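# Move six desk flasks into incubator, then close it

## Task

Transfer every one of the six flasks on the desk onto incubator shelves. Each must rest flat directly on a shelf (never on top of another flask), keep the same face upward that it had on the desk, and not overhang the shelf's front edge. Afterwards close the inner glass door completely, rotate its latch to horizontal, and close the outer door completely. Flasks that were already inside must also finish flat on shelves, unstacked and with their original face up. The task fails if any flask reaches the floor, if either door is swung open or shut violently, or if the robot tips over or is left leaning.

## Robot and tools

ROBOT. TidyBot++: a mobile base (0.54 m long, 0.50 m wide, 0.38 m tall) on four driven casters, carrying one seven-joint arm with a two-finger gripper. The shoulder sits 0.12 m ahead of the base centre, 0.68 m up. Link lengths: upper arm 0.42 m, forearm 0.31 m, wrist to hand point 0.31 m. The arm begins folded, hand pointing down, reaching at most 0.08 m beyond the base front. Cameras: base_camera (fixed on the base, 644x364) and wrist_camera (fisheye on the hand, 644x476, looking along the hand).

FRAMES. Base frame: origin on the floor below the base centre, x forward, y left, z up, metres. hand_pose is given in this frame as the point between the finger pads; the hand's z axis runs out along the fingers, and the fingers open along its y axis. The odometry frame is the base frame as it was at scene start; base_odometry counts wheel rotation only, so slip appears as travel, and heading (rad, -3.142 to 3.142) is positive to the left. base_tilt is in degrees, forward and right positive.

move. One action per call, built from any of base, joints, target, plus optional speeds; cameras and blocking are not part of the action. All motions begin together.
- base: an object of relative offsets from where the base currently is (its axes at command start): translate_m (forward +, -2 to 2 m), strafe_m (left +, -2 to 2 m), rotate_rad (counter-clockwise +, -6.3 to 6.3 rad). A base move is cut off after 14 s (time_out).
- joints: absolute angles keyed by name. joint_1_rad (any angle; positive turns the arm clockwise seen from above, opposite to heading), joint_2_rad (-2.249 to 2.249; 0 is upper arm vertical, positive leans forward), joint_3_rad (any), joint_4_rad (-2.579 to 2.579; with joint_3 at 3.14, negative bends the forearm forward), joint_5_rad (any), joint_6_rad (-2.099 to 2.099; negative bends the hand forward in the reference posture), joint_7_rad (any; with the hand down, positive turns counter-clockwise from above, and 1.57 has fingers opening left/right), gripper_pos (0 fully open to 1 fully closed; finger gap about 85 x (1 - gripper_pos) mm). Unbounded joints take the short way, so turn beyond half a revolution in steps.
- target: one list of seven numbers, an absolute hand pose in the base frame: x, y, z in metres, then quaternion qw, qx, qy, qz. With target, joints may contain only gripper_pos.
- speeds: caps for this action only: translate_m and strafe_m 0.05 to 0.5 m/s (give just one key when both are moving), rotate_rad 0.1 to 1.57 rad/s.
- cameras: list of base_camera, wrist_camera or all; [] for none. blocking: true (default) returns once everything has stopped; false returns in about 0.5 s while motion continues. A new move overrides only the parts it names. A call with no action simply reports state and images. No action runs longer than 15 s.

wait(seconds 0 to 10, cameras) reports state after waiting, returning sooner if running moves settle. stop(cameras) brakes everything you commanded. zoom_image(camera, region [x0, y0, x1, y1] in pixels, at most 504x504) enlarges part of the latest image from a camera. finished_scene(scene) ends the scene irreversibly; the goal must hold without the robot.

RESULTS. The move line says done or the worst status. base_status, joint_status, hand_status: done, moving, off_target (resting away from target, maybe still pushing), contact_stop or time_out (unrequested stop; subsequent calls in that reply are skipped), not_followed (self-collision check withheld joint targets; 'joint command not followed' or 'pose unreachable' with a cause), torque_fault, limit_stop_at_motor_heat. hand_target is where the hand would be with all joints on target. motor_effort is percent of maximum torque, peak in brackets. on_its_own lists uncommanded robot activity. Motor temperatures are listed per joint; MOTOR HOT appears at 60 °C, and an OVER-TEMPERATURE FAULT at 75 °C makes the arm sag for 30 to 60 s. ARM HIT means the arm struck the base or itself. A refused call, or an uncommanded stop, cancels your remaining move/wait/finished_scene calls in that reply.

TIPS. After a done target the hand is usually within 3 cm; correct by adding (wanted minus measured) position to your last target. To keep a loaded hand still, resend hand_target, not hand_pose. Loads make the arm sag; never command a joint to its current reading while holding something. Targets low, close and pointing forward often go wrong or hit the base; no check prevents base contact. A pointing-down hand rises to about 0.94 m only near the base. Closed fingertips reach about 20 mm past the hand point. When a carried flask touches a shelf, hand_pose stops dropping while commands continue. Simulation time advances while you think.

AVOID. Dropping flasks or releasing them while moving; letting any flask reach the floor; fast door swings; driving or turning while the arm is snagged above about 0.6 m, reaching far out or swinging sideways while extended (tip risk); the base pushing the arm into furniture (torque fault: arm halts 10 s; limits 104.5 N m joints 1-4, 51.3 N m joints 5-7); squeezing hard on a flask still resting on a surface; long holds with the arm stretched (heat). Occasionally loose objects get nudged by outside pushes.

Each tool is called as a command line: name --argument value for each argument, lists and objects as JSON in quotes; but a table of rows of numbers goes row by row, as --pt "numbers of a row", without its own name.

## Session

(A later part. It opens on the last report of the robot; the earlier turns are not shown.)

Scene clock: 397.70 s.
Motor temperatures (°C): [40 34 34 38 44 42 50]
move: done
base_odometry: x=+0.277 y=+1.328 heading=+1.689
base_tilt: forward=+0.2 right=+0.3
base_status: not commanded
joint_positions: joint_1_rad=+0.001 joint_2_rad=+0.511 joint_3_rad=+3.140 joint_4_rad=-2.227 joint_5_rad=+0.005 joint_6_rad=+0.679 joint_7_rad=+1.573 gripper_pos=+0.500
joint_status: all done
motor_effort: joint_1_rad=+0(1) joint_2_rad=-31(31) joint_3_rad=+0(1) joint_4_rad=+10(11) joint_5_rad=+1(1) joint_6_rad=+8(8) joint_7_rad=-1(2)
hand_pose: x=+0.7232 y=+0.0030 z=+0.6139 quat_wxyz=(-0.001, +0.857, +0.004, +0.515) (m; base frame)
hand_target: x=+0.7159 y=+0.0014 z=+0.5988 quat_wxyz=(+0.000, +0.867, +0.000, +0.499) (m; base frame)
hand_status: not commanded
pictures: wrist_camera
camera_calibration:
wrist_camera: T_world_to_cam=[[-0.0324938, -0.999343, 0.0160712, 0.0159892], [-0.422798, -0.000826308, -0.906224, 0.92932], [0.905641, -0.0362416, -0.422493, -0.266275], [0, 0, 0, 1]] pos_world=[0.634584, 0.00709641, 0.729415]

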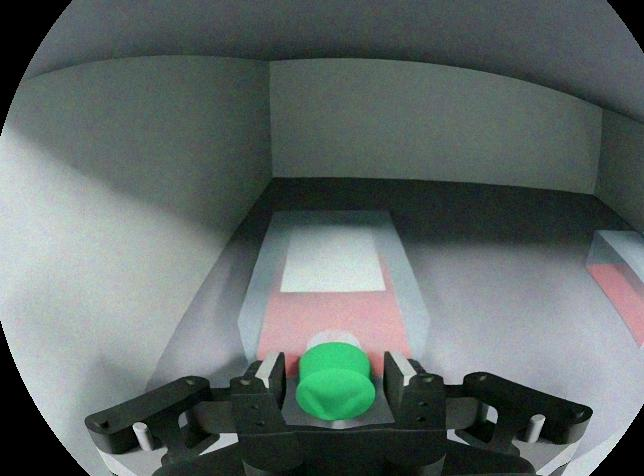

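move --base '{"translate_m": -0.08}' --speeds '{"translate_m": 0.1}' --cameras '["wrist_camera"]'

move --base '{"translate_m": -0.52}' --speeds '{"translate_m": 0.45}' --cameras '["wrist_camera"]'

Scene clock: 399.13 s.
Motor temperatures (°C): [40 34 34 38 44 42 50]
move: done
base_odometry: x=+0.286 y=+1.248 heading=+1.690
base_tilt: forward=+0.2 right=+0.3
base_status: done
joint_positions: joint_1_rad=+0.001 joint_2_rad=+0.511 joint_3_rad=+3.140 joint_4_rad=-2.227 joint_5_rad=+0.005 joint_6_rad=+0.679 joint_7_rad=+1.573 gripper_pos=+0.500
joint_status: not commanded
motor_effort: joint_1_rad=+0(1) joint_2_rad=-31(34) joint_3_rad=+0(1) joint_4_rad=+11(12) joint_5_rad=+1(1) joint_6_rad=+8(8) joint_7_rad=-1(2)
hand_pose: x=+0.7232 y=+0.0030 z=+0.6136 quat_wxyz=(-0.001, +0.857, +0.004, +0.515) (m; base frame)
hand_target: x=+0.7159 y=+0.0014 z=+0.5988 quat_wxyz=(+0.000, +0.867, +0.000, +0.499) (m; base frame)
hand_status: not commanded
pictures: wrist_camera
camera_calibration:
wrist_camera: T_world_to_cam=[[-0.0324869, -0.999343, 0.0160858, 0.0159774], [-0.423203, -0.000826301, -0.906034, 0.929257], [0.905452, -0.0362419, -0.422898, -0.265945], [0, 0, 0, 1]] pos_world=[0.634584, 0.00709641, 0.729214]

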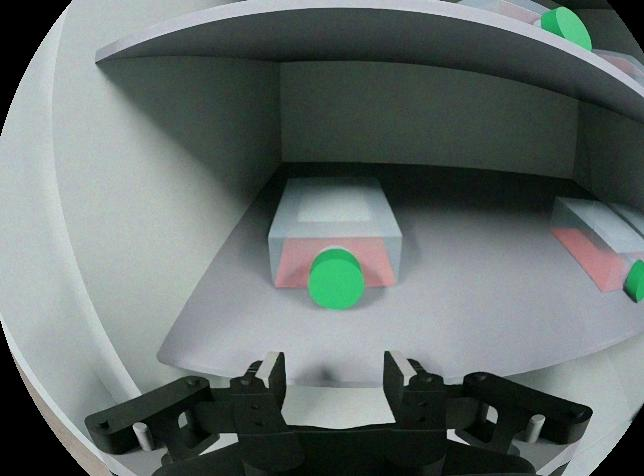

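Scene clock: 401.47 s.
Motor temperatures (°C): [40 34 34 37 44 42 50]
move: done
base_odometry: x=+0.348 y=+0.732 heading=+1.690
base_tilt: forward=+0.2 right=+0.3
base_status: done
joint_positions: joint_1_rad=+0.001 joint_2_rad=+0.511 joint_3_rad=+3.140 joint_4_rad=-2.227 joint_5_rad=+0.005 joint_6_rad=+0.679 joint_7_rad=+1.573 gripper_pos=+0.500
joint_status: not commanded
motor_effort: joint_1_rad=+0(1) joint_2_rad=-31(33) joint_3_rad=+0(1) joint_4_rad=+11(12) joint_5_rad=+0(1) joint_6_rad=+8(9) joint_7_rad=-1(2)
hand_pose: x=+0.7232 y=+0.0030 z=+0.6136 quat_wxyz=(-0.001, +0.857, +0.004, +0.515) (m; base frame)
hand_target: x=+0.7159 y=+0.0014 z=+0.5988 quat_wxyz=(+0.000, +0.867, +0.000, +0.499) (m; base frame)
hand_status: not commanded
pictures: wrist_camera
camera_calibration:
wrist_camera: T_world_to_cam=[[-0.0324843, -0.999343, 0.0160883, 0.0159756], [-0.423285, -0.000826304, -0.905996, 0.92919], [0.905414, -0.0362406, -0.42298, -0.265904], [0, 0, 0, 1]] pos_world=[0.634584, 0.00709641, 0.729114]

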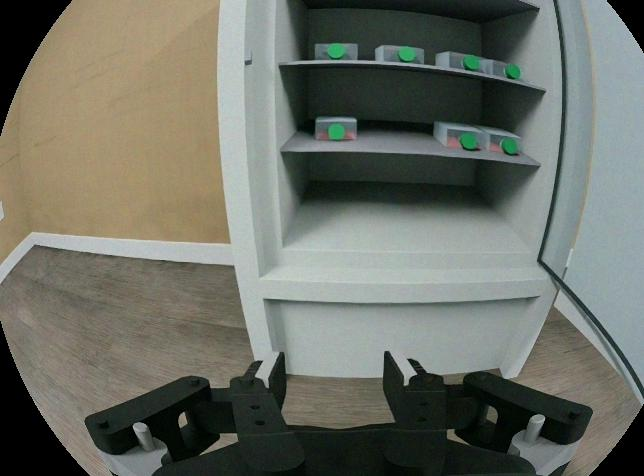

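move --base '{"rotate_rad": 1.42}' --speeds '{"rotate_rad": 1.2}' --joints '{"joint_2_rad": 0.035, "joint_4_rad": -1.33, "joint_6_rad": -0.704, "gripper_pos": 1.0}' --cameras '[]'

move --base '{"translate_m": 0.74, "strafe_m": 1.435}' --speeds '{"translate_m": 0.5}' --cameras '["wrist_camera"]'

Scene clock: 404.77 s.
Motor temperatures (°C): [40 34 34 38 44 42 50]
move: done
base_odometry: x=+0.348 y=+0.732 heading=+3.109
base_tilt: forward=+0.2 right=+0.3
base_status: done
joint_positions: joint_1_rad=-0.006 joint_2_rad=+0.052 joint_3_rad=+3.139 joint_4_rad=-1.354 joint_5_rad=+0.005 joint_6_rad=-0.656 joint_7_rad=+1.573 gripper_pos=+0.999
joint_status: all done
motor_effort: joint_1_rad=-1(4) joint_2_rad=-25(37) joint_3_rad=+0(3) joint_4_rad=+21(21) joint_5_rad=+0(2) joint_6_rad=+8(9) joint_7_rad=-1(1)
hand_pose: x=+0.7253 y=+0.0056 z=+1.0070 quat_wxyz=(+0.001, +0.858, +0.005, +0.514) (m; base frame)
hand_target: x=+0.7149 y=+0.0014 z=+1.0178 quat_wxyz=(+0.000, +0.860, +0.000, +0.511) (m; base frame)
hand_status: not commanded
pictures: none
No camera images: "cameras" was empty.

Scene clock: 409.30 s.
Motor temperatures (°C): [40 34 34 38 44 42 50]
move: done
base_odometry: x=-0.438 y=-0.679 heading=+3.110
base_tilt: forward=+0.2 right=+0.3
base_status: done
joint_positions: joint_1_rad=-0.005 joint_2_rad=+0.051 joint_3_rad=+3.139 joint_4_rad=-1.354 joint_5_rad=+0.005 joint_6_rad=-0.659 joint_7_rad=+1.573 gripper_pos=+0.999
joint_status: not commanded
motor_effort: joint_1_rad=-1(3) joint_2_rad=-25(28) joint_3_rad=+0(2) joint_4_rad=+20(21) joint_5_rad=+1(1) joint_6_rad=+8(8) joint_7_rad=+0(2)
hand_pose: x=+0.7246 y=+0.0048 z=+1.0067 quat_wxyz=(+0.001, +0.858, +0.005, +0.513) (m; base frame)
hand_target: x=+0.7149 y=+0.0014 z=+1.0178 quat_wxyz=(+0.000, +0.860, +0.000, +0.511) (m; base frame)
hand_status: not commanded
pictures: wrist_camera
camera_calibration:
wrist_camera: T_world_to_cam=[[-0.03168, -0.999296, 0.0200951, 0.00679838], [-0.427434, -0.00462883, -0.904035, 1.28705], [0.903491, -0.0372292, -0.426986, -0.0953432], [0, 0, 0, 1]] pos_world=[0.636487, 0.0092016, 1.12269]

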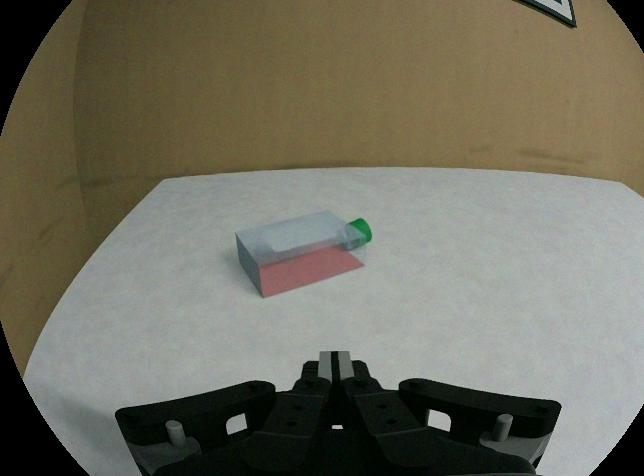

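move --base '{"translate_m": 0.17, "strafe_m": 0.054}' --speeds '{"translate_m": 0.3}' --joints '{"joint_2_rad": 0.01, "joint_4_rad": -1.64, "joint_6_rad": -0.385}' --cameras '["base_camera"]'

move --base '{"translate_m": 0.13}' --speeds '{"translate_m": 0.13}' --cameras '["wrist_camera"]'

Scene clock: 411.13 s.
Motor temperatures (°C): [40 34 34 38 44 42 50]
move: done
base_odometry: x=-0.610 y=-0.727 heading=+3.110
base_tilt: forward=+0.2 right=+0.3
base_status: done
joint_positions: joint_1_rad=-0.005 joint_2_rad=+0.031 joint_3_rad=+3.139 joint_4_rad=-1.616 joint_5_rad=+0.005 joint_6_rad=-0.423 joint_7_rad=+1.573 gripper_pos=+0.999
joint_status: all done
motor_effort: joint_1_rad=+0(1) joint_2_rad=-24(30) joint_3_rad=+0(1) joint_4_rad=+21(22) joint_5_rad=+1(1) joint_6_rad=+8(9) joint_7_rad=-1(1)
hand_pose: x=+0.7188 y=+0.0050 z=+0.9298 quat_wxyz=(+0.001, +0.860, +0.005, +0.511) (m; base frame)
hand_target: x=+0.7149 y=+0.0014 z=+0.9383 quat_wxyz=(+0.000, +0.851, +0.000, +0.526) (m; base frame)
hand_status: not commanded
pictures: base_camera

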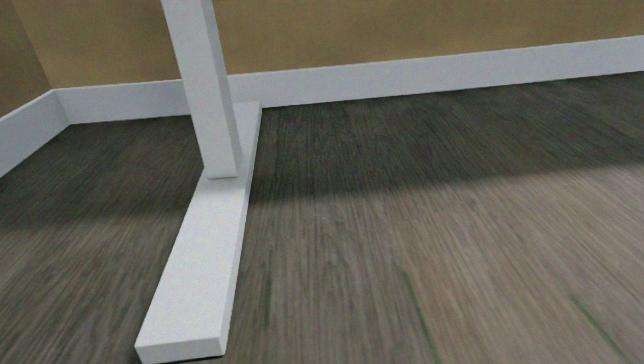

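Scene clock: 412.70 s.
Motor temperatures (°C): [40 34 34 38 44 42 50]
move: done
base_odometry: x=-0.740 y=-0.724 heading=+3.110
base_tilt: forward=+0.2 right=+0.3
base_status: done
joint_positions: joint_1_rad=-0.005 joint_2_rad=+0.024 joint_3_rad=+3.139 joint_4_rad=-1.618 joint_5_rad=+0.005 joint_6_rad=-0.420 joint_7_rad=+1.573 gripper_pos=+0.999
joint_status: not commanded
motor_effort: joint_1_rad=+0(1) joint_2_rad=-24(27) joint_3_rad=+0(1) joint_4_rad=+21(21) joint_5_rad=+1(1) joint_6_rad=+8(9) joint_7_rad=-1(1)
hand_pose: x=+0.7172 y=+0.0050 z=+0.9330 quat_wxyz=(+0.001, +0.858, +0.005, +0.514) (m; base frame)
hand_target: x=+0.7149 y=+0.0014 z=+0.9383 quat_wxyz=(+0.000, +0.851, +0.000, +0.526) (m; base frame)
hand_status: not commanded
pictures: wrist_camera
camera_calibration:
wrist_camera: T_world_to_cam=[[-0.0304572, -0.999334, 0.0201189, 0.00745548], [-0.426109, -0.00522603, -0.904657, 1.21687], [0.904159, -0.0361262, -0.425666, -0.121923], [0, 0, 0, 1]] pos_world=[0.628983, 0.00940527, 1.0488]

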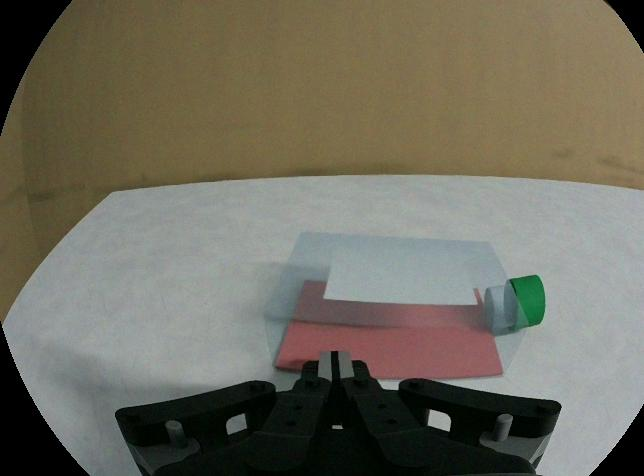

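move --base '{"translate_m": -0.14}' --speeds '{"translate_m": 0.3}' --joints '{"joint_2_rad": 0.375, "joint_4_rad": -1.165, "joint_6_rad": -0.58}' --cameras '["wrist_camera"]'

Scene clock: 415.00 s.
Motor temperatures (°C): [40 34 34 38 44 42 50]
move: done
base_odometry: x=-0.600 y=-0.728 heading=+3.111
base_tilt: forward=+0.2 right=+0.3
base_status: done
joint_positions: joint_1_rad=-0.005 joint_2_rad=+0.359 joint_3_rad=+3.139 joint_4_rad=-1.191 joint_5_rad=+0.005 joint_6_rad=-0.534 joint_7_rad=+1.573 gripper_pos=+0.999
joint_status: all done
motor_effort: joint_1_rad=+0(3) joint_2_rad=-37(38) joint_3_rad=+0(2) joint_4_rad=+20(22) joint_5_rad=+0(1) joint_6_rad=+7(9) joint_7_rad=-1(2)
hand_pose: x=+0.8522 y=+0.0054 z=+0.9298 quat_wxyz=(+0.001, +0.863, +0.005, +0.505) (m; base frame)
hand_target: x=+0.8528 y=+0.0014 z=+0.9205 quat_wxyz=(+0.000, +0.872, +0.000, +0.489) (m; base frame)
hand_status: not commanded
pictures: wrist_camera
camera_calibration:
wrist_camera: T_world_to_cam=[[-0.0309689, -0.999316, 0.0202165, 0.0123545], [-0.444939, -0.00432864, -0.895551, 1.27908], [0.895026, -0.0367293, -0.4445, -0.220002], [0, 0, 0, 1]] pos_world=[0.766401, 0.00980215, 1.04744]

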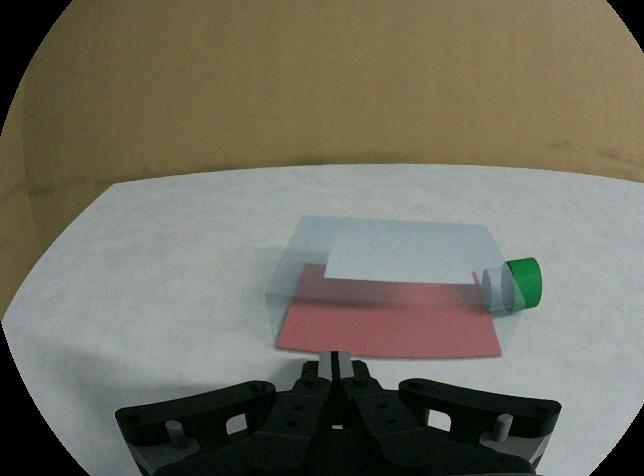

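move --base '{"translate_m": 0.125}' --speeds '{"translate_m": 0.13}' --cameras '["wrist_camera"]'

Scene clock: 416.73 s.
Motor temperatures (°C): [40 34 34 38 44 42 50]
move: done
base_odometry: x=-0.725 y=-0.724 heading=+3.112
base_tilt: forward=+0.2 right=+0.3
base_status: done
joint_positions: joint_1_rad=-0.005 joint_2_rad=+0.360 joint_3_rad=+3.139 joint_4_rad=-1.187 joint_5_rad=+0.005 joint_6_rad=-0.536 joint_7_rad=+1.573 gripper_pos=+0.999
joint_status: not commanded
motor_effort: joint_1_rad=+0(1) joint_2_rad=-36(39) joint_3_rad=+0(1) joint_4_rad=+20(21) joint_5_rad=+1(1) joint_6_rad=+8(9) joint_7_rad=-1(2)
hand_pose: x=+0.8528 y=+0.0054 z=+0.9300 quat_wxyz=(+0.001, +0.863, +0.005, +0.505) (m; base frame)
hand_target: x=+0.8528 y=+0.0014 z=+0.9205 quat_wxyz=(+0.000, +0.872, +0.000, +0.489) (m; base frame)
hand_status: not commanded
pictures: wrist_camera
camera_calibration:
wrist_camera: T_world_to_cam=[[-0.0309598, -0.999316, 0.0202304, 0.0123487], [-0.445339, -0.00432863, -0.895352, 1.27976], [0.894827, -0.0367293, -0.4449, -0.219924], [0, 0, 0, 1]] pos_world=[0.767101, 0.00980215, 1.04774]

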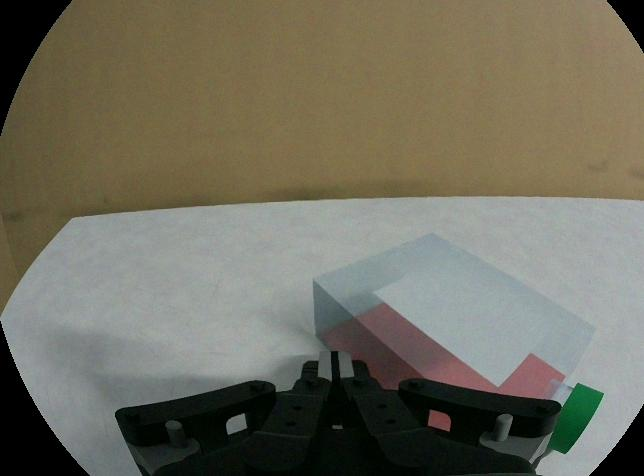

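move --base '{"translate_m": -0.06}' --speeds '{"translate_m": 0.3}' --joints '{"joint_2_rad": 0.375, "joint_4_rad": -1.03, "joint_6_rad": -0.695, "gripper_pos": 0.35}' --cameras '[]'

move --base '{"translate_m": 0.045, "strafe_m": -0.66, "rotate_rad": 0.59}' --speeds '{"translate_m": 0.4, "rotate_rad": 0.4}' --cameras '["wrist_camera", "base_camera"]'

Scene clock: 418.93 s.
Motor temperatures (°C): [40 34 34 38 44 42 50]
move: done
base_odometry: x=-0.665 y=-0.726 heading=+3.111
base_tilt: forward=+0.3 right=+0.3
base_status: done
joint_positions: joint_1_rad=-0.005 joint_2_rad=+0.368 joint_3_rad=+3.139 joint_4_rad=-1.051 joint_5_rad=+0.005 joint_6_rad=-0.648 joint_7_rad=+1.573 gripper_pos=+0.350
joint_status: all done
motor_effort: joint_1_rad=+0(2) joint_2_rad=-36(41) joint_3_rad=+0(1) joint_4_rad=+21(23) joint_5_rad=+1(1) joint_6_rad=+7(9) joint_7_rad=-1(1)
hand_pose: x=+0.8548 y=+0.0053 z=+0.9734 quat_wxyz=(+0.001, +0.859, +0.005, +0.512) (m; base frame)
hand_target: x=+0.8519 y=+0.0014 z=+0.9681 quat_wxyz=(+0.000, +0.867, +0.000, +0.498) (m; base frame)
hand_status: not commanded
pictures: none
No camera images: "cameras" was empty.

Scene clock: 421.70 s.
Motor temperatures (°C): [40 34 34 38 44 42 50]
move: done
base_odometry: x=-0.690 y=-0.065 heading=-2.582
base_tilt: forward=+0.3 right=+0.4
base_status: done
joint_positions: joint_1_rad=+0.003 joint_2_rad=+0.368 joint_3_rad=+3.139 joint_4_rad=-1.051 joint_5_rad=+0.005 joint_6_rad=-0.651 joint_7_rad=+1.573 gripper_pos=+0.350
joint_status: not commanded
motor_effort: joint_1_rad=+0(4) joint_2_rad=-37(38) joint_3_rad=+0(3) joint_4_rad=+21(21) joint_5_rad=+0(2) joint_6_rad=+8(8) joint_7_rad=-1(2)
hand_pose: x=+0.8544 y=-0.0006 z=+0.9727 quat_wxyz=(+0.003, +0.860, +0.001, +0.510) (m; base frame)
hand_target: x=+0.8519 y=+0.0014 z=+0.9681 quat_wxyz=(+0.000, +0.867, +0.000, +0.498) (m; base frame)
hand_status: not commanded
pictures: base_camera, wrist_camera
camera_calibration:
wrist_camera: T_world_to_cam=[[-0.0398595, -0.999012, 0.0196589, 0.0136391], [-0.433141, -0.000454779, -0.901326, 1.3141], [0.900445, -0.0444415, -0.432695, -0.219305], [0, 0, 0, 1]] pos_world=[0.767207, 0.004477, 1.08928]

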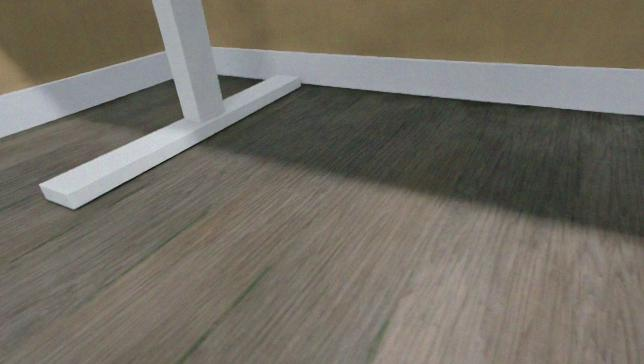

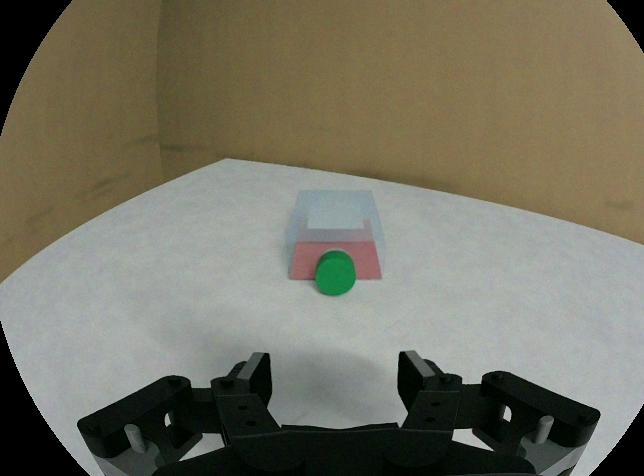

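move --base '{"translate_m": 0.16, "strafe_m": -0.004}' --speeds '{"translate_m": 0.15}' --joints '{"joint_2_rad": 0.37, "joint_4_rad": -1.13, "joint_6_rad": -0.58}' --cameras '["wrist_camera"]'

Scene clock: 425.47 s.
Motor temperatures (°C): [40 34 34 38 44 42 50]
move: done
base_odometry: x=-0.828 y=-0.146 heading=-2.582
base_tilt: forward=+0.3 right=+0.3
base_status: done
joint_positions: joint_1_rad=+0.003 joint_2_rad=+0.370 joint_3_rad=+3.139 joint_4_rad=-1.115 joint_5_rad=+0.005 joint_6_rad=-0.606 joint_7_rad=+1.573 gripper_pos=+0.350
joint_status: all done
motor_effort: joint_1_rad=+0(2) joint_2_rad=-37(41) joint_3_rad=+0(1) joint_4_rad=+20(22) joint_5_rad=+0(1) joint_6_rad=+8(9) joint_7_rad=-1(1)
hand_pose: x=+0.8544 y=-0.0006 z=+0.9465 quat_wxyz=(+0.003, +0.865, +0.001, +0.502) (m; base frame)
hand_target: x=+0.8565 y=+0.0014 z=+0.9446 quat_wxyz=(+0.000, +0.862, +0.000, +0.506) (m; base frame)
hand_status: not commanded
pictures: wrist_camera
camera_calibration:
wrist_camera: T_world_to_cam=[[-0.0392227, -0.999021, 0.0204705, 0.0128626], [-0.451566, -0.000553463, -0.892237, 1.29761], [0.891375, -0.0442397, -0.451102, -0.205483], [0, 0, 0, 1]] pos_world=[0.769622, 0.00447765, 1.06482]

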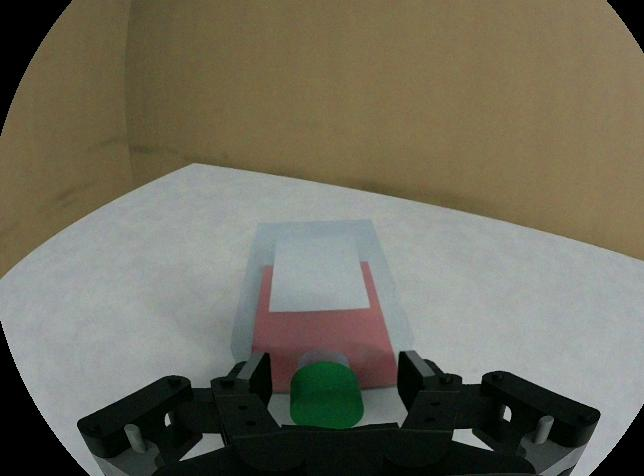

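move --base '{"strafe_m": 0.004}' --speeds '{"strafe_m": 0.06}' --joints '{"joint_2_rad": 0.37, "joint_4_rad": -1.166, "joint_6_rad": -0.545}' --cameras '["wrist_camera"]'

Scene clock: 426.37 s.
Motor temperatures (°C): [40 34 34 38 44 42 50]
move: done
base_odometry: x=-0.826 y=-0.149 heading=-2.582
base_tilt: forward=+0.2 right=+0.3
base_status: done
joint_positions: joint_1_rad=+0.002 joint_2_rad=+0.370 joint_3_rad=+3.139 joint_4_rad=-1.148 joint_5_rad=+0.005 joint_6_rad=-0.576 joint_7_rad=+1.573 gripper_pos=+0.350
joint_status: all done
motor_effort: joint_1_rad=-1(6) joint_2_rad=-36(39) joint_3_rad=+0(3) joint_4_rad=+20(22) joint_5_rad=+0(1) joint_6_rad=+8(8) joint_7_rad=+0(2)
hand_pose: x=+0.8547 y=+0.0004 z=+0.9352 quat_wxyz=(+0.002, +0.866, +0.002, +0.500) (m; base frame)
hand_target: x=+0.8570 y=+0.0014 z=+0.9330 quat_wxyz=(+0.000, +0.863, +0.000, +0.506) (m; base frame)
hand_status: not commanded
pictures: wrist_camera
camera_calibration:
wrist_camera: T_world_to_cam=[[-0.0377243, -0.999077, 0.0205406, 0.0126872], [-0.454576, -0.00114815, -0.890707, 1.28876], [0.889909, -0.0429386, -0.454113, -0.206653], [0, 0, 0, 1]] pos_world=[0.770222, 0.00528179, 1.05381]

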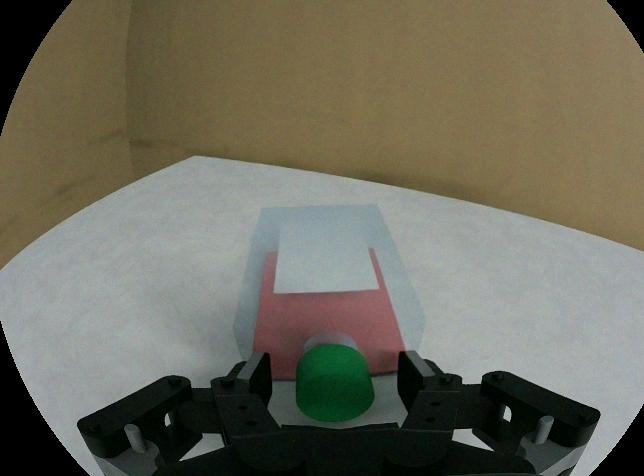

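move --joints '{"joint_2_rad": 0.37, "joint_4_rad": -1.178, "joint_6_rad": -0.533}' --cameras '[]'

move --joints '{"gripper_pos": 0.85}' --cameras '["wrist_camera"]'

move --joints '{"joint_2_rad": 0.34, "joint_4_rad": -0.90, "joint_6_rad": -0.835}' --cameras '["wrist_camera"]'

Scene clock: 427.03 s.
Motor temperatures (°C): [40 34 34 38 44 42 50]
move: done
base_odometry: x=-0.826 y=-0.149 heading=-2.582
base_tilt: forward=+0.2 right=+0.3
base_status: not commanded
joint_positions: joint_1_rad=+0.002 joint_2_rad=+0.370 joint_3_rad=+3.139 joint_4_rad=-1.158 joint_5_rad=+0.005 joint_6_rad=-0.566 joint_7_rad=+1.573 gripper_pos=+0.350
joint_status: all done
motor_effort: joint_1_rad=+0(1) joint_2_rad=-37(38) joint_3_rad=+0(1) joint_4_rad=+21(21) joint_5_rad=+0(1) joint_6_rad=+8(8) joint_7_rad=-1(1)
hand_pose: x=+0.8550 y=+0.0004 z=+0.9323 quat_wxyz=(+0.002, +0.866, +0.002, +0.500) (m; base frame)
hand_target: x=+0.8571 y=+0.0014 z=+0.9293 quat_wxyz=(+0.000, +0.863, +0.000, +0.506) (m; base frame)
hand_status: not commanded
pictures: none
No camera images: "cameras" was empty.

Scene clock: 427.87 s.
Motor temperatures (°C): [40 34 34 38 44 42 50]
move: off_target
base_odometry: x=-0.826 y=-0.149 heading=-2.582
base_tilt: forward=+0.3 right=+0.3
base_status: not commanded
joint_positions: joint_1_rad=+0.002 joint_2_rad=+0.370 joint_3_rad=+3.139 joint_4_rad=-1.158 joint_5_rad=+0.005 joint_6_rad=-0.564 joint_7_rad=+1.573 gripper_pos=+0.681
joint_status: gripper_pos off_target (ended at +0.681, target +0.850)
motor_effort: joint_1_rad=+0(1) joint_2_rad=-36(37) joint_3_rad=+0(0) joint_4_rad=+20(21) joint_5_rad=+0(1) joint_6_rad=+7(8) joint_7_rad=+0(2)
hand_pose: x=+0.8551 y=+0.0004 z=+0.9326 quat_wxyz=(+0.002, +0.865, +0.002, +0.501) (m; base frame)
hand_target: x=+0.8571 y=+0.0014 z=+0.9293 quat_wxyz=(+0.000, +0.863, +0.000, +0.506) (m; base frame)
hand_status: not commanded
pictures: wrist_camera
camera_calibration:
wrist_camera: T_world_to_cam=[[-0.037716, -0.999077, 0.0205623, 0.012823], [-0.452984, -0.00124807, -0.891518, 1.28599], [0.89072, -0.0429389, -0.452519, -0.210395], [0, 0, 0, 1]] pos_world=[0.77042, 0.00538198, 1.05101]

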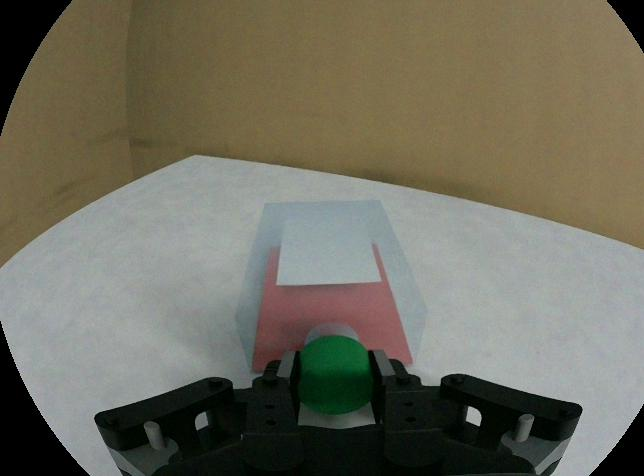

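Scene clock: 429.50 s.
Motor temperatures (°C): [40 34 34 38 44 42 50]
move: done
base_odometry: x=-0.826 y=-0.149 heading=-2.582
base_tilt: forward=+0.3 right=+0.3
base_status: not commanded
joint_positions: joint_1_rad=+0.002 joint_2_rad=+0.362 joint_3_rad=+3.139 joint_4_rad=-0.928 joint_5_rad=+0.005 joint_6_rad=-0.793 joint_7_rad=+1.573 gripper_pos=+0.681
joint_status: all done
motor_effort: joint_1_rad=+0(1) joint_2_rad=-37(40) joint_3_rad=+0(0) joint_4_rad=+21(23) joint_5_rad=+0(1) joint_6_rad=+9(10) joint_7_rad=-1(2)
hand_pose: x=+0.8416 y=+0.0001 z=+1.0100 quat_wxyz=(+0.003, +0.863, +0.001, +0.505) (m; base frame)
hand_target: x=+0.8292 y=+0.0014 z=+1.0302 quat_wxyz=(+0.000, +0.861, +0.000, +0.508) (m; base frame)
hand_status: not commanded
pictures: wrist_camera
camera_calibration:
wrist_camera: T_world_to_cam=[[-0.0390314, -0.999038, 0.01997, 0.0120533], [-0.444244, -0.000552302, -0.895906, 1.34589], [0.895055, -0.04384, -0.443795, -0.175788], [0, 0, 0, 1]] pos_world=[0.755715, 0.00507856, 1.12754]

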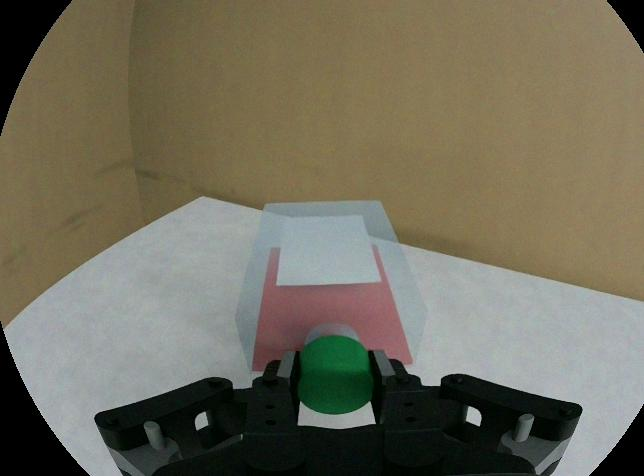

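move --base '{"translate_m": -0.5, "strafe_m": 0.4}' --speeds '{"translate_m": 0.38}' --joints '{"joint_2_rad": 0.015, "joint_4_rad": -1.33, "joint_6_rad": -0.70}' --cameras '[]'

move --base '{"rotate_rad": -2.011}' --speeds '{"rotate_rad": 0.9}' --cameras '["wrist_camera"]'

move --base '{"translate_m": 1.08, "strafe_m": -0.78}' --speeds '{"translate_m": 0.4}' --joints '{"joint_2_rad": 0.40, "joint_4_rad": -2.183, "joint_6_rad": 0.512}' --cameras '["wrist_camera"]'

Scene clock: 432.50 s.
Motor temperatures (°C): [40 34 34 38 44 42 50]
move: done
base_odometry: x=-0.189 y=-0.223 heading=-2.583
base_tilt: forward=+0.2 right=+0.3
base_status: done
joint_positions: joint_1_rad=+0.002 joint_2_rad=+0.034 joint_3_rad=+3.139 joint_4_rad=-1.312 joint_5_rad=+0.005 joint_6_rad=-0.741 joint_7_rad=+1.573 gripper_pos=+0.681
joint_status: all done
motor_effort: joint_1_rad=-1(3) joint_2_rad=-25(41) joint_3_rad=+0(2) joint_4_rad=+22(22) joint_5_rad=+0(2) joint_6_rad=+8(9) joint_7_rad=-1(2)
hand_pose: x=+0.7106 y=+0.0003 z=+1.0186 quat_wxyz=(+0.003, +0.864, +0.002, +0.503) (m; base frame)
hand_target: x=+0.7086 y=+0.0014 z=+1.0308 quat_wxyz=(+0.000, +0.853, +0.000, +0.521) (m; base frame)
hand_status: not commanded
pictures: none
No camera images: "cameras" was empty.

Scene clock: 435.63 s.
Motor temperatures (°C): [40 34 34 38 44 42 50]
move: done
base_odometry: x=-0.189 y=-0.223 heading=+1.690
base_tilt: forward=+0.2 right=+0.3
base_status: done
joint_positions: joint_1_rad=+0.002 joint_2_rad=+0.034 joint_3_rad=+3.140 joint_4_rad=-1.312 joint_5_rad=+0.005 joint_6_rad=-0.740 joint_7_rad=+1.573 gripper_pos=+0.681
joint_status: not commanded
motor_effort: joint_1_rad=+0(3) joint_2_rad=-25(27) joint_3_rad=+0(4) joint_4_rad=+22(22) joint_5_rad=+0(2) joint_6_rad=+8(9) joint_7_rad=-1(1)
hand_pose: x=+0.7107 y=+0.0003 z=+1.0187 quat_wxyz=(+0.003, +0.864, +0.002, +0.503) (m; base frame)
hand_target: x=+0.7086 y=+0.0014 z=+1.0308 quat_wxyz=(+0.000, +0.853, +0.000, +0.521) (m; base frame)
hand_status: not commanded
pictures: wrist_camera
camera_calibration:
wrist_camera: T_world_to_cam=[[-0.0387682, -0.999029, 0.0209304, 0.00593065], [-0.447875, -0.00135177, -0.894095, 1.29637], [0.893255, -0.0440366, -0.447387, -0.0499042], [0, 0, 0, 1]] pos_world=[0.625418, 0.00547968, 1.13663]

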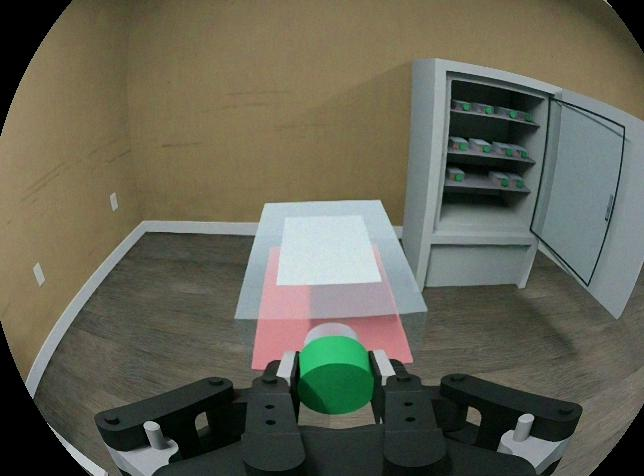

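Scene clock: 440.10 s.
Motor temperatures (°C): [40 34 34 38 44 42 50]
move: done
base_odometry: x=+0.457 y=+0.942 heading=+1.689
base_tilt: forward=+0.2 right=+0.3
base_status: done
joint_positions: joint_1_rad=+0.002 joint_2_rad=+0.387 joint_3_rad=+3.140 joint_4_rad=-2.164 joint_5_rad=+0.005 joint_6_rad=+0.473 joint_7_rad=+1.573 gripper_pos=+0.681
joint_status: all done
motor_effort: joint_1_rad=+0(4) joint_2_rad=-31(36) joint_3_rad=+0(4) joint_4_rad=+13(22) joint_5_rad=+1(1) joint_6_rad=+9(10) joint_7_rad=+0(2)
hand_pose: x=+0.7247 y=+0.0022 z=+0.6587 quat_wxyz=(+0.000, +0.862, +0.003, +0.507) (m; base frame)
hand_target: x=+0.7226 y=+0.0014 z=+0.6535 quat_wxyz=(+0.000, +0.860, +0.000, +0.510) (m; base frame)
hand_status: not commanded
pictures: wrist_camera
camera_calibration:
wrist_camera: T_world_to_cam=[[-0.0335958, -0.999276, 0.0178815, 0.0140608], [-0.441051, -0.00123178, -0.897481, 0.977981], [0.896853, -0.0380383, -0.44069, -0.230351], [0, 0, 0, 1]] pos_world=[0.638402, 0.00649312, 0.775955]

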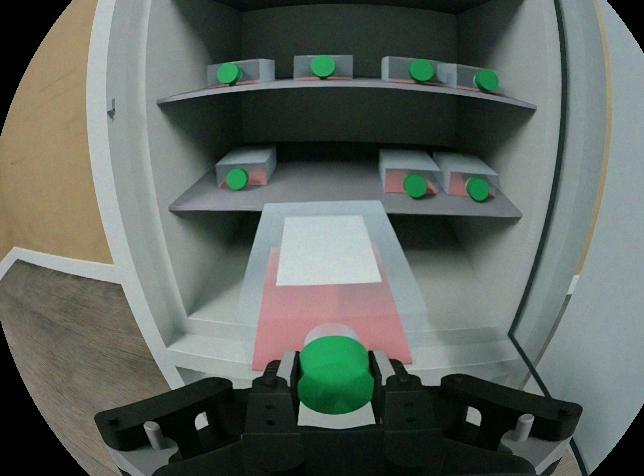

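move --base '{"translate_m": 0.15, "strafe_m": -0.005}' --speeds '{"translate_m": 0.25}' --joints '{"joint_2_rad": 0.457, "joint_4_rad": -2.211, "joint_6_rad": 0.605}' --cameras '["wrist_camera"]'

move --base '{"translate_m": 0.13, "strafe_m": 0.0}' --speeds '{"translate_m": 0.15}' --joints '{"joint_2_rad": 0.485, "joint_4_rad": -2.22, "joint_6_rad": 0.64}' --cameras '["wrist_camera"]'

Scene clock: 441.80 s.
Motor temperatures (°C): [40 34 34 38 44 42 50]
move: done
base_odometry: x=+0.444 y=+1.092 heading=+1.689
base_tilt: forward=+0.2 right=+0.3
base_status: done
joint_positions: joint_1_rad=+0.002 joint_2_rad=+0.445 joint_3_rad=+3.140 joint_4_rad=-2.198 joint_5_rad=+0.005 joint_6_rad=+0.569 joint_7_rad=+1.573 gripper_pos=+0.681
joint_status: all done
motor_effort: joint_1_rad=+0(1) joint_2_rad=-31(33) joint_3_rad=+0(1) joint_4_rad=+13(15) joint_5_rad=+0(1) joint_6_rad=+9(10) joint_7_rad=-1(2)
hand_pose: x=+0.7232 y=+0.0023 z=+0.6357 quat_wxyz=(+0.000, +0.861, +0.003, +0.509) (m; base frame)
hand_target: x=+0.7224 y=+0.0014 z=+0.6325 quat_wxyz=(+0.000, +0.858, +0.000, +0.514) (m; base frame)
hand_status: not commanded
pictures: wrist_camera
camera_calibration:
wrist_camera: T_world_to_cam=[[-0.03338, -0.999295, 0.0172019, 0.0147797], [-0.435935, -0.000930455, -0.899978, 0.954645], [0.899359, -0.0375402, -0.435597, -0.244108], [0, 0, 0, 1]] pos_world=[0.636198, 0.00649366, 0.752572]

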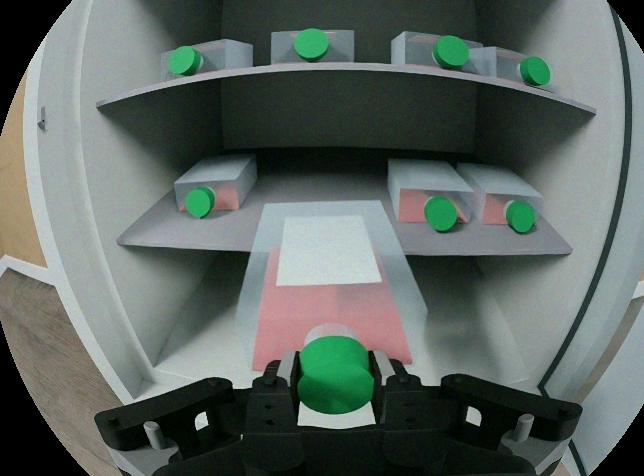

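Scene clock: 443.33 s.
Motor temperatures (°C): [40 34 34 37 44 42 50]
move: done
base_odometry: x=+0.429 y=+1.221 heading=+1.689
base_tilt: forward=+0.3 right=+0.3
base_status: done
joint_positions: joint_1_rad=+0.002 joint_2_rad=+0.472 joint_3_rad=+3.140 joint_4_rad=-2.208 joint_5_rad=+0.005 joint_6_rad=+0.603 joint_7_rad=+1.573 gripper_pos=+0.681
joint_status: all done
motor_effort: joint_1_rad=+0(1) joint_2_rad=-32(33) joint_3_rad=+0(1) joint_4_rad=+12(15) joint_5_rad=+1(1) joint_6_rad=+9(9) joint_7_rad=-1(2)
hand_pose: x=+0.7226 y=+0.0023 z=+0.6241 quat_wxyz=(+0.000, +0.862, +0.003, +0.508) (m; base frame)
hand_target: x=+0.7221 y=+0.0014 z=+0.6215 quat_wxyz=(+0.000, +0.859, +0.000, +0.513) (m; base frame)
hand_status: not commanded
pictures: wrist_camera
camera_calibration:
wrist_camera: T_world_to_cam=[[-0.0333167, -0.999298, 0.0171032, 0.0150055], [-0.439269, -0.000730239, -0.898356, 0.94525], [0.897738, -0.0374432, -0.438936, -0.245486], [0, 0, 0, 1]] pos_world=[0.6361, 0.00649349, 0.741162]

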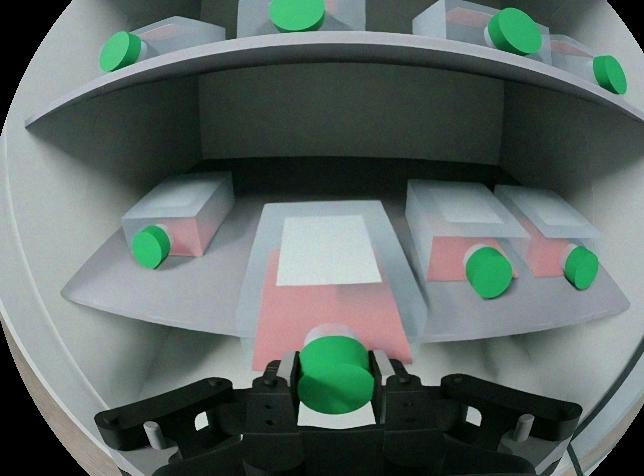

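move --base '{"translate_m": 0.11, "strafe_m": 0.016}' --speeds '{"translate_m": 0.1}' --cameras '["wrist_camera"]'

move --joints '{"joint_2_rad": 0.522, "joint_4_rad": -2.235, "joint_6_rad": 0.69}' --cameras '["wrist_camera"]'

move --joints '{"joint_2_rad": 0.53, "joint_4_rad": -2.248, "joint_6_rad": 0.708}' --cameras '["wrist_camera"]'

Scene clock: 445.27 s.
Motor temperatures (°C): [40 34 34 37 44 42 50]
move: done
base_odometry: x=+0.400 y=+1.329 heading=+1.689
base_tilt: forward=+0.2 right=+0.3
base_status: done
joint_positions: joint_1_rad=+0.002 joint_2_rad=+0.474 joint_3_rad=+3.140 joint_4_rad=-2.209 joint_5_rad=+0.005 joint_6_rad=+0.604 joint_7_rad=+1.573 gripper_pos=+0.681
joint_status: not commanded
motor_effort: joint_1_rad=-1(2) joint_2_rad=-32(33) joint_3_rad=+0(1) joint_4_rad=+12(13) joint_5_rad=+0(1) joint_6_rad=+9(9) joint_7_rad=+0(1)
hand_pose: x=+0.7221 y=+0.0023 z=+0.6225 quat_wxyz=(+0.000, +0.862, +0.003, +0.506) (m; base frame)
hand_target: x=+0.7221 y=+0.0014 z=+0.6215 quat_wxyz=(+0.000, +0.859, +0.000, +0.513) (m; base frame)
hand_status: not commanded
pictures: wrist_camera
camera_calibration:
wrist_camera: T_world_to_cam=[[-0.0332683, -0.999299, 0.0171951, 0.0149225], [-0.441759, -0.000730207, -0.897133, 0.944668], [0.896517, -0.0374421, -0.441425, -0.243264], [0, 0, 0, 1]] pos_world=[0.635902, 0.00649349, 0.739854]

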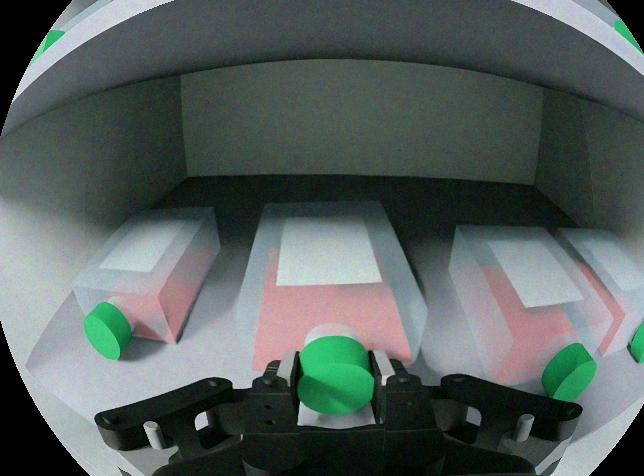

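Scene clock: 446.03 s.
Motor temperatures (°C): [40 34 34 37 44 42 50]
move: done
base_odometry: x=+0.400 y=+1.329 heading=+1.689
base_tilt: forward=+0.2 right=+0.3
base_status: not commanded
joint_positions: joint_1_rad=+0.002 joint_2_rad=+0.509 joint_3_rad=+3.140 joint_4_rad=-2.217 joint_5_rad=+0.005 joint_6_rad=+0.654 joint_7_rad=+1.573 gripper_pos=+0.681
joint_status: all done
motor_effort: joint_1_rad=+0(1) joint_2_rad=-32(34) joint_3_rad=+0(1) joint_4_rad=+11(13) joint_5_rad=+0(1) joint_6_rad=+9(9) joint_7_rad=-1(1)
hand_pose: x=+0.7241 y=+0.0024 z=+0.6125 quat_wxyz=(+0.000, +0.860, +0.003, +0.510) (m; base frame)
hand_target: x=+0.7205 y=+0.0014 z=+0.6070 quat_wxyz=(+0.000, +0.859, +0.000, +0.512) (m; base frame)
hand_status: not commanded
pictures: wrist_camera
camera_calibration:
wrist_camera: T_world_to_cam=[[-0.0333232, -0.999306, 0.016639, 0.0156846], [-0.43403, -0.000527088, -0.900898, 0.933305], [0.900282, -0.0372426, -0.433712, -0.25702], [0, 0, 0, 1]] pos_world=[0.636996, 0.00659355, 0.729079]

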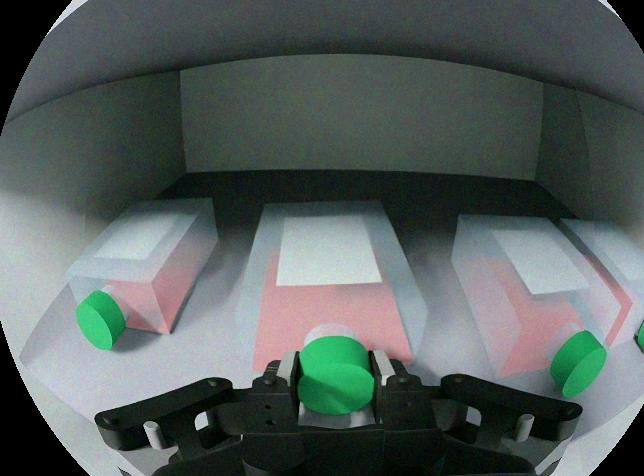

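Scene clock: 446.60 s.
Motor temperatures (°C): [40 34 34 37 44 42 50]
move: done
base_odometry: x=+0.400 y=+1.329 heading=+1.689
base_tilt: forward=+0.2 right=+0.3
base_status: not commanded
joint_positions: joint_1_rad=+0.002 joint_2_rad=+0.512 joint_3_rad=+3.140 joint_4_rad=-2.228 joint_5_rad=+0.005 joint_6_rad=+0.674 joint_7_rad=+1.573 gripper_pos=+0.681
joint_status: all done
motor_effort: joint_1_rad=+0(1) joint_2_rad=-32(33) joint_3_rad=+0(1) joint_4_rad=+11(11) joint_5_rad=+0(1) joint_6_rad=+9(9) joint_7_rad=-1(1)
hand_pose: x=+0.7217 y=+0.0024 z=+0.6113 quat_wxyz=(+0.000, +0.859, +0.003, +0.512) (m; base frame)
hand_target: x=+0.7168 y=+0.0014 z=+0.6020 quat_wxyz=(+0.000, +0.860, +0.000, +0.511) (m; base frame)
hand_status: not commanded
pictures: wrist_camera
camera_calibration:
wrist_camera: T_world_to_cam=[[-0.0333535, -0.99931, 0.0163521, 0.0158389], [-0.42983, -0.000428373, -0.90291, 0.929372], [0.902293, -0.0371439, -0.429519, -0.25933], [0, 0, 0, 1]] pos_world=[0.633992, 0.00659358, 0.727493]

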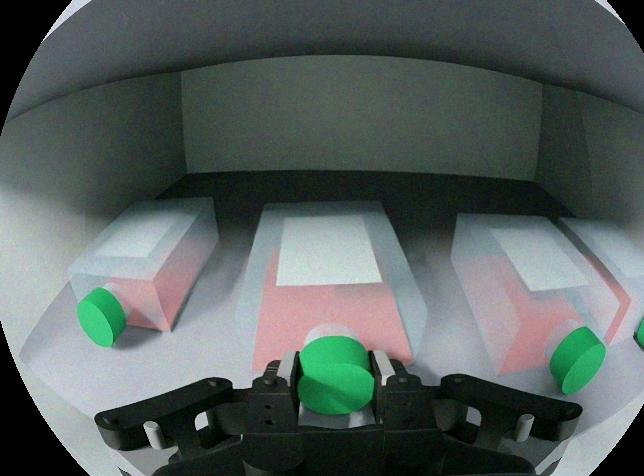

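move --joints '{"joint_2_rad": 0.538, "joint_4_rad": -2.258, "joint_6_rad": 0.723}' --cameras '["wrist_camera"]'

Scene clock: 447.27 s.
Motor temperatures (°C): [40 34 34 37 44 42 50]
move: done
base_odometry: x=+0.400 y=+1.329 heading=+1.689
base_tilt: forward=+0.2 right=+0.3
base_status: not commanded
joint_positions: joint_1_rad=+0.002 joint_2_rad=+0.516 joint_3_rad=+3.140 joint_4_rad=-2.235 joint_5_rad=+0.005 joint_6_rad=+0.692 joint_7_rad=+1.573 gripper_pos=+0.681
joint_status: all done
motor_effort: joint_1_rad=+0(1) joint_2_rad=-32(32) joint_3_rad=+0(1) joint_4_rad=+10(12) joint_5_rad=+0(1) joint_6_rad=+8(9) joint_7_rad=-1(2)
hand_pose: x=+0.7210 y=+0.0024 z=+0.6110 quat_wxyz=(+0.000, +0.857, +0.003, +0.515) (m; base frame)
hand_target: x=+0.7140 y=+0.0014 z=+0.5975 quat_wxyz=(+0.000, +0.861, +0.000, +0.509) (m; base frame)
hand_status: not commanded
pictures: wrist_camera
camera_calibration:
wrist_camera: T_world_to_cam=[[-0.0335097, -0.99931, 0.0160246, 0.0161396], [-0.423393, -0.000329834, -0.905946, 0.926065], [0.905326, -0.0371427, -0.42309, -0.264939], [0, 0, 0, 1]] pos_world=[0.632486, 0.00659339, 0.726613]

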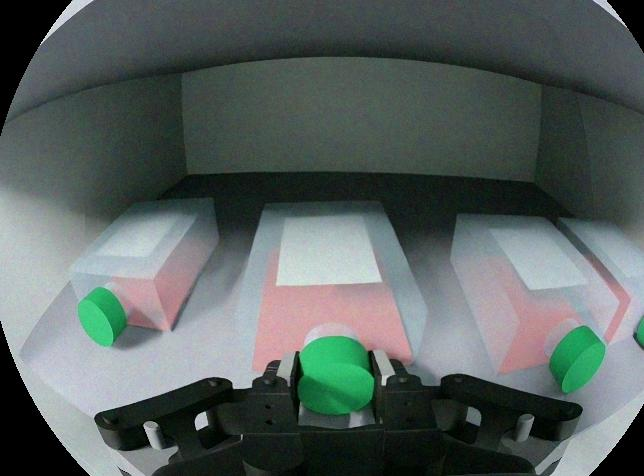

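Contact. Relax and release.

move --joints '{"joint_2_rad": 0.53, "joint_4_rad": -2.25, "joint_6_rad": 0.69}' --cameras '[]'

move --joints '{"gripper_pos": 0.5}' --cameras '["wrist_camera"]'

move --base '{"translate_m": -0.08}' --speeds '{"translate_m": 0.1}' --cameras '["wrist_camera"]'

move --base '{"translate_m": -0.52}' --speeds '{"translate_m": 0.45}' --cameras '["wrist_camera", "base_camera"]'

Scene clock: 447.90 s.
Motor temperatures (°C): [40 34 34 37 44 42 50]
move: done
base_odometry: x=+0.400 y=+1.329 heading=+1.689
base_tilt: forward=+0.2 right=+0.3
base_status: not commanded
joint_positions: joint_1_rad=+0.002 joint_2_rad=+0.516 joint_3_rad=+3.140 joint_4_rad=-2.236 joint_5_rad=+0.005 joint_6_rad=+0.691 joint_7_rad=+1.573 gripper_pos=+0.681
joint_status: all done
motor_effort: joint_1_rad=-1(1) joint_2_rad=-29(32) joint_3_rad=+0(0) joint_4_rad=+8(11) joint_5_rad=+0(1) joint_6_rad=+6(9) joint_7_rad=+0(1)
hand_pose: x=+0.7208 y=+0.0024 z=+0.6107 quat_wxyz=(+0.000, +0.857, +0.003, +0.515) (m; base frame)
hand_target: x=+0.7132 y=+0.0014 z=+0.5964 quat_wxyz=(+0.000, +0.865, +0.000, +0.502) (m; base frame)
hand_status: not commanded
pictures: none
No camera images: "cameras" was empty.

Scene clock: 448.63 s.
Motor temperatures (°C): [40 34 34 37 44 42 50]
move: done
base_odometry: x=+0.400 y=+1.329 heading=+1.689
base_tilt: forward=+0.3 right=+0.3
base_status: not commanded
joint_positions: joint_1_rad=+0.002 joint_2_rad=+0.517 joint_3_rad=+3.140 joint_4_rad=-2.236 joint_5_rad=+0.005 joint_6_rad=+0.691 joint_7_rad=+1.573 gripper_pos=+0.500
joint_status: all done
motor_effort: joint_1_rad=+0(1) joint_2_rad=-31(32) joint_3_rad=+0(1) joint_4_rad=+10(11) joint_5_rad=+1(1) joint_6_rad=+8(8) joint_7_rad=-1(1)
hand_pose: x=+0.7208 y=+0.0024 z=+0.6101 quat_wxyz=(+0.000, +0.858, +0.003, +0.514) (m; base frame)
hand_target: x=+0.7132 y=+0.0014 z=+0.5964 quat_wxyz=(+0.000, +0.865, +0.000, +0.502) (m; base frame)
hand_status: not commanded
pictures: wrist_camera
camera_calibration:
wrist_camera: T_world_to_cam=[[-0.0334807, -0.99931, 0.016085, 0.0160854], [-0.425095, -0.000327062, -0.905149, 0.925882], [0.904529, -0.0371426, -0.424791, -0.263409], [0, 0, 0, 1]] pos_world=[0.632388, 0.00659338, 0.725908]

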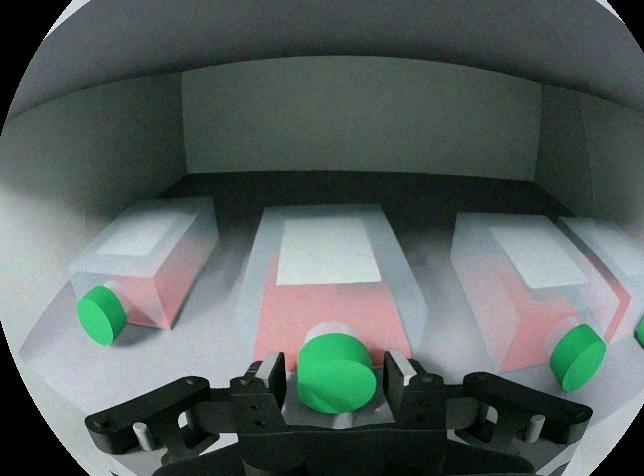

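Scene clock: 450.00 s.
Motor temperatures (°C): [40 34 34 37 44 42 50]
move: done
base_odometry: x=+0.410 y=+1.249 heading=+1.689
base_tilt: forward=+0.2 right=+0.3
base_status: done
joint_positions: joint_1_rad=+0.002 joint_2_rad=+0.517 joint_3_rad=+3.140 joint_4_rad=-2.236 joint_5_rad=+0.005 joint_6_rad=+0.691 joint_7_rad=+1.573 gripper_pos=+0.500
joint_status: not commanded
motor_effort: joint_1_rad=+0(1) joint_2_rad=-31(34) joint_3_rad=+0(1) joint_4_rad=+10(12) joint_5_rad=+0(1) joint_6_rad=+8(8) joint_7_rad=-1(1)
hand_pose: x=+0.7205 y=+0.0024 z=+0.6097 quat_wxyz=(+0.000, +0.858, +0.003, +0.514) (m; base frame)
hand_target: x=+0.7132 y=+0.0014 z=+0.5964 quat_wxyz=(+0.000, +0.865, +0.000, +0.502) (m; base frame)
hand_status: not commanded
pictures: wrist_camera
camera_calibration:
wrist_camera: T_world_to_cam=[[-0.0334656, -0.99931, 0.0161176, 0.0160553], [-0.425905, -0.000329788, -0.904768, 0.925711], [0.904149, -0.0371432, -0.4256, -0.262663], [0, 0, 0, 1]] pos_world=[0.632289, 0.00659339, 0.725505]

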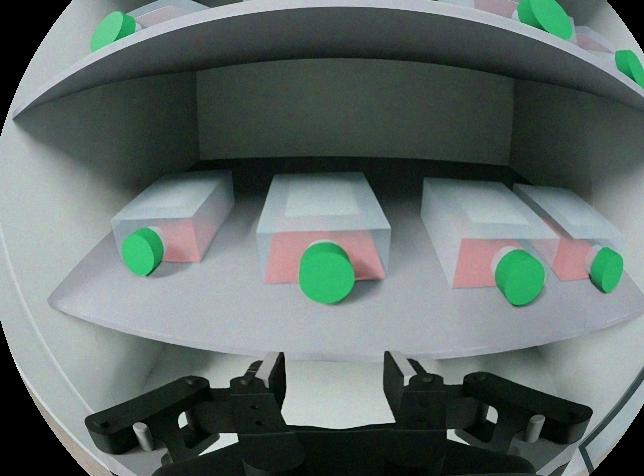

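Scene clock: 452.33 s.
Motor temperatures (°C): [40 34 34 37 44 42 50]
move: done
base_odometry: x=+0.471 y=+0.732 heading=+1.689
base_tilt: forward=+0.2 right=+0.3
base_status: done
joint_positions: joint_1_rad=+0.002 joint_2_rad=+0.518 joint_3_rad=+3.140 joint_4_rad=-2.236 joint_5_rad=+0.005 joint_6_rad=+0.691 joint_7_rad=+1.573 gripper_pos=+0.500
joint_status: not commanded
motor_effort: joint_1_rad=-1(1) joint_2_rad=-31(33) joint_3_rad=+0(1) joint_4_rad=+11(13) joint_5_rad=+1(1) joint_6_rad=+8(9) joint_7_rad=-1(1)
hand_pose: x=+0.7204 y=+0.0024 z=+0.6093 quat_wxyz=(+0.000, +0.858, +0.003, +0.514) (m; base frame)
hand_target: x=+0.7132 y=+0.0014 z=+0.5964 quat_wxyz=(+0.000, +0.865, +0.000, +0.502) (m; base frame)
hand_status: not commanded
pictures: base_camera, wrist_camera
camera_calibration:
wrist_camera: T_world_to_cam=[[-0.0334551, -0.99931, 0.0161402, 0.0160372], [-0.426512, -0.000329771, -0.904482, 0.925614], [0.903863, -0.0371436, -0.426206, -0.262172], [0, 0, 0, 1]] pos_world=[0.632289, 0.00659339, 0.725204]

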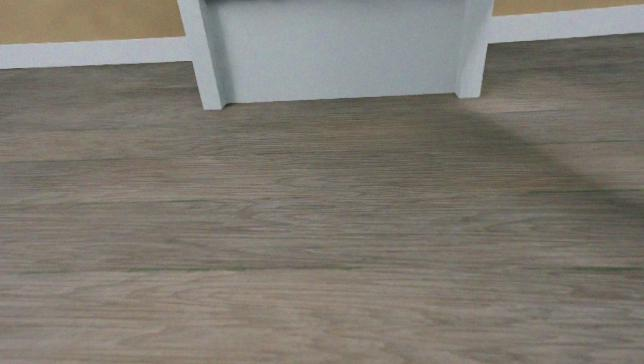

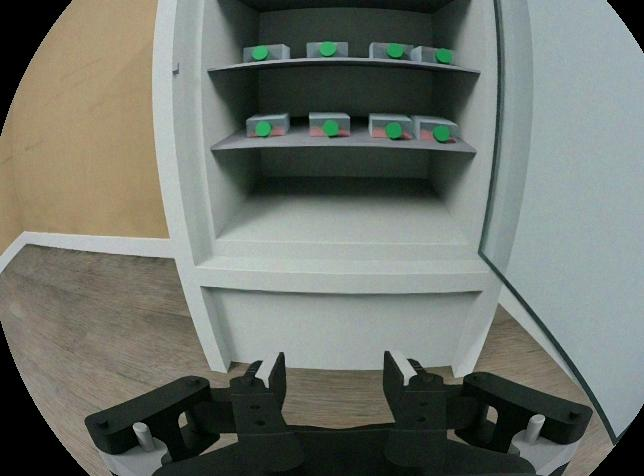

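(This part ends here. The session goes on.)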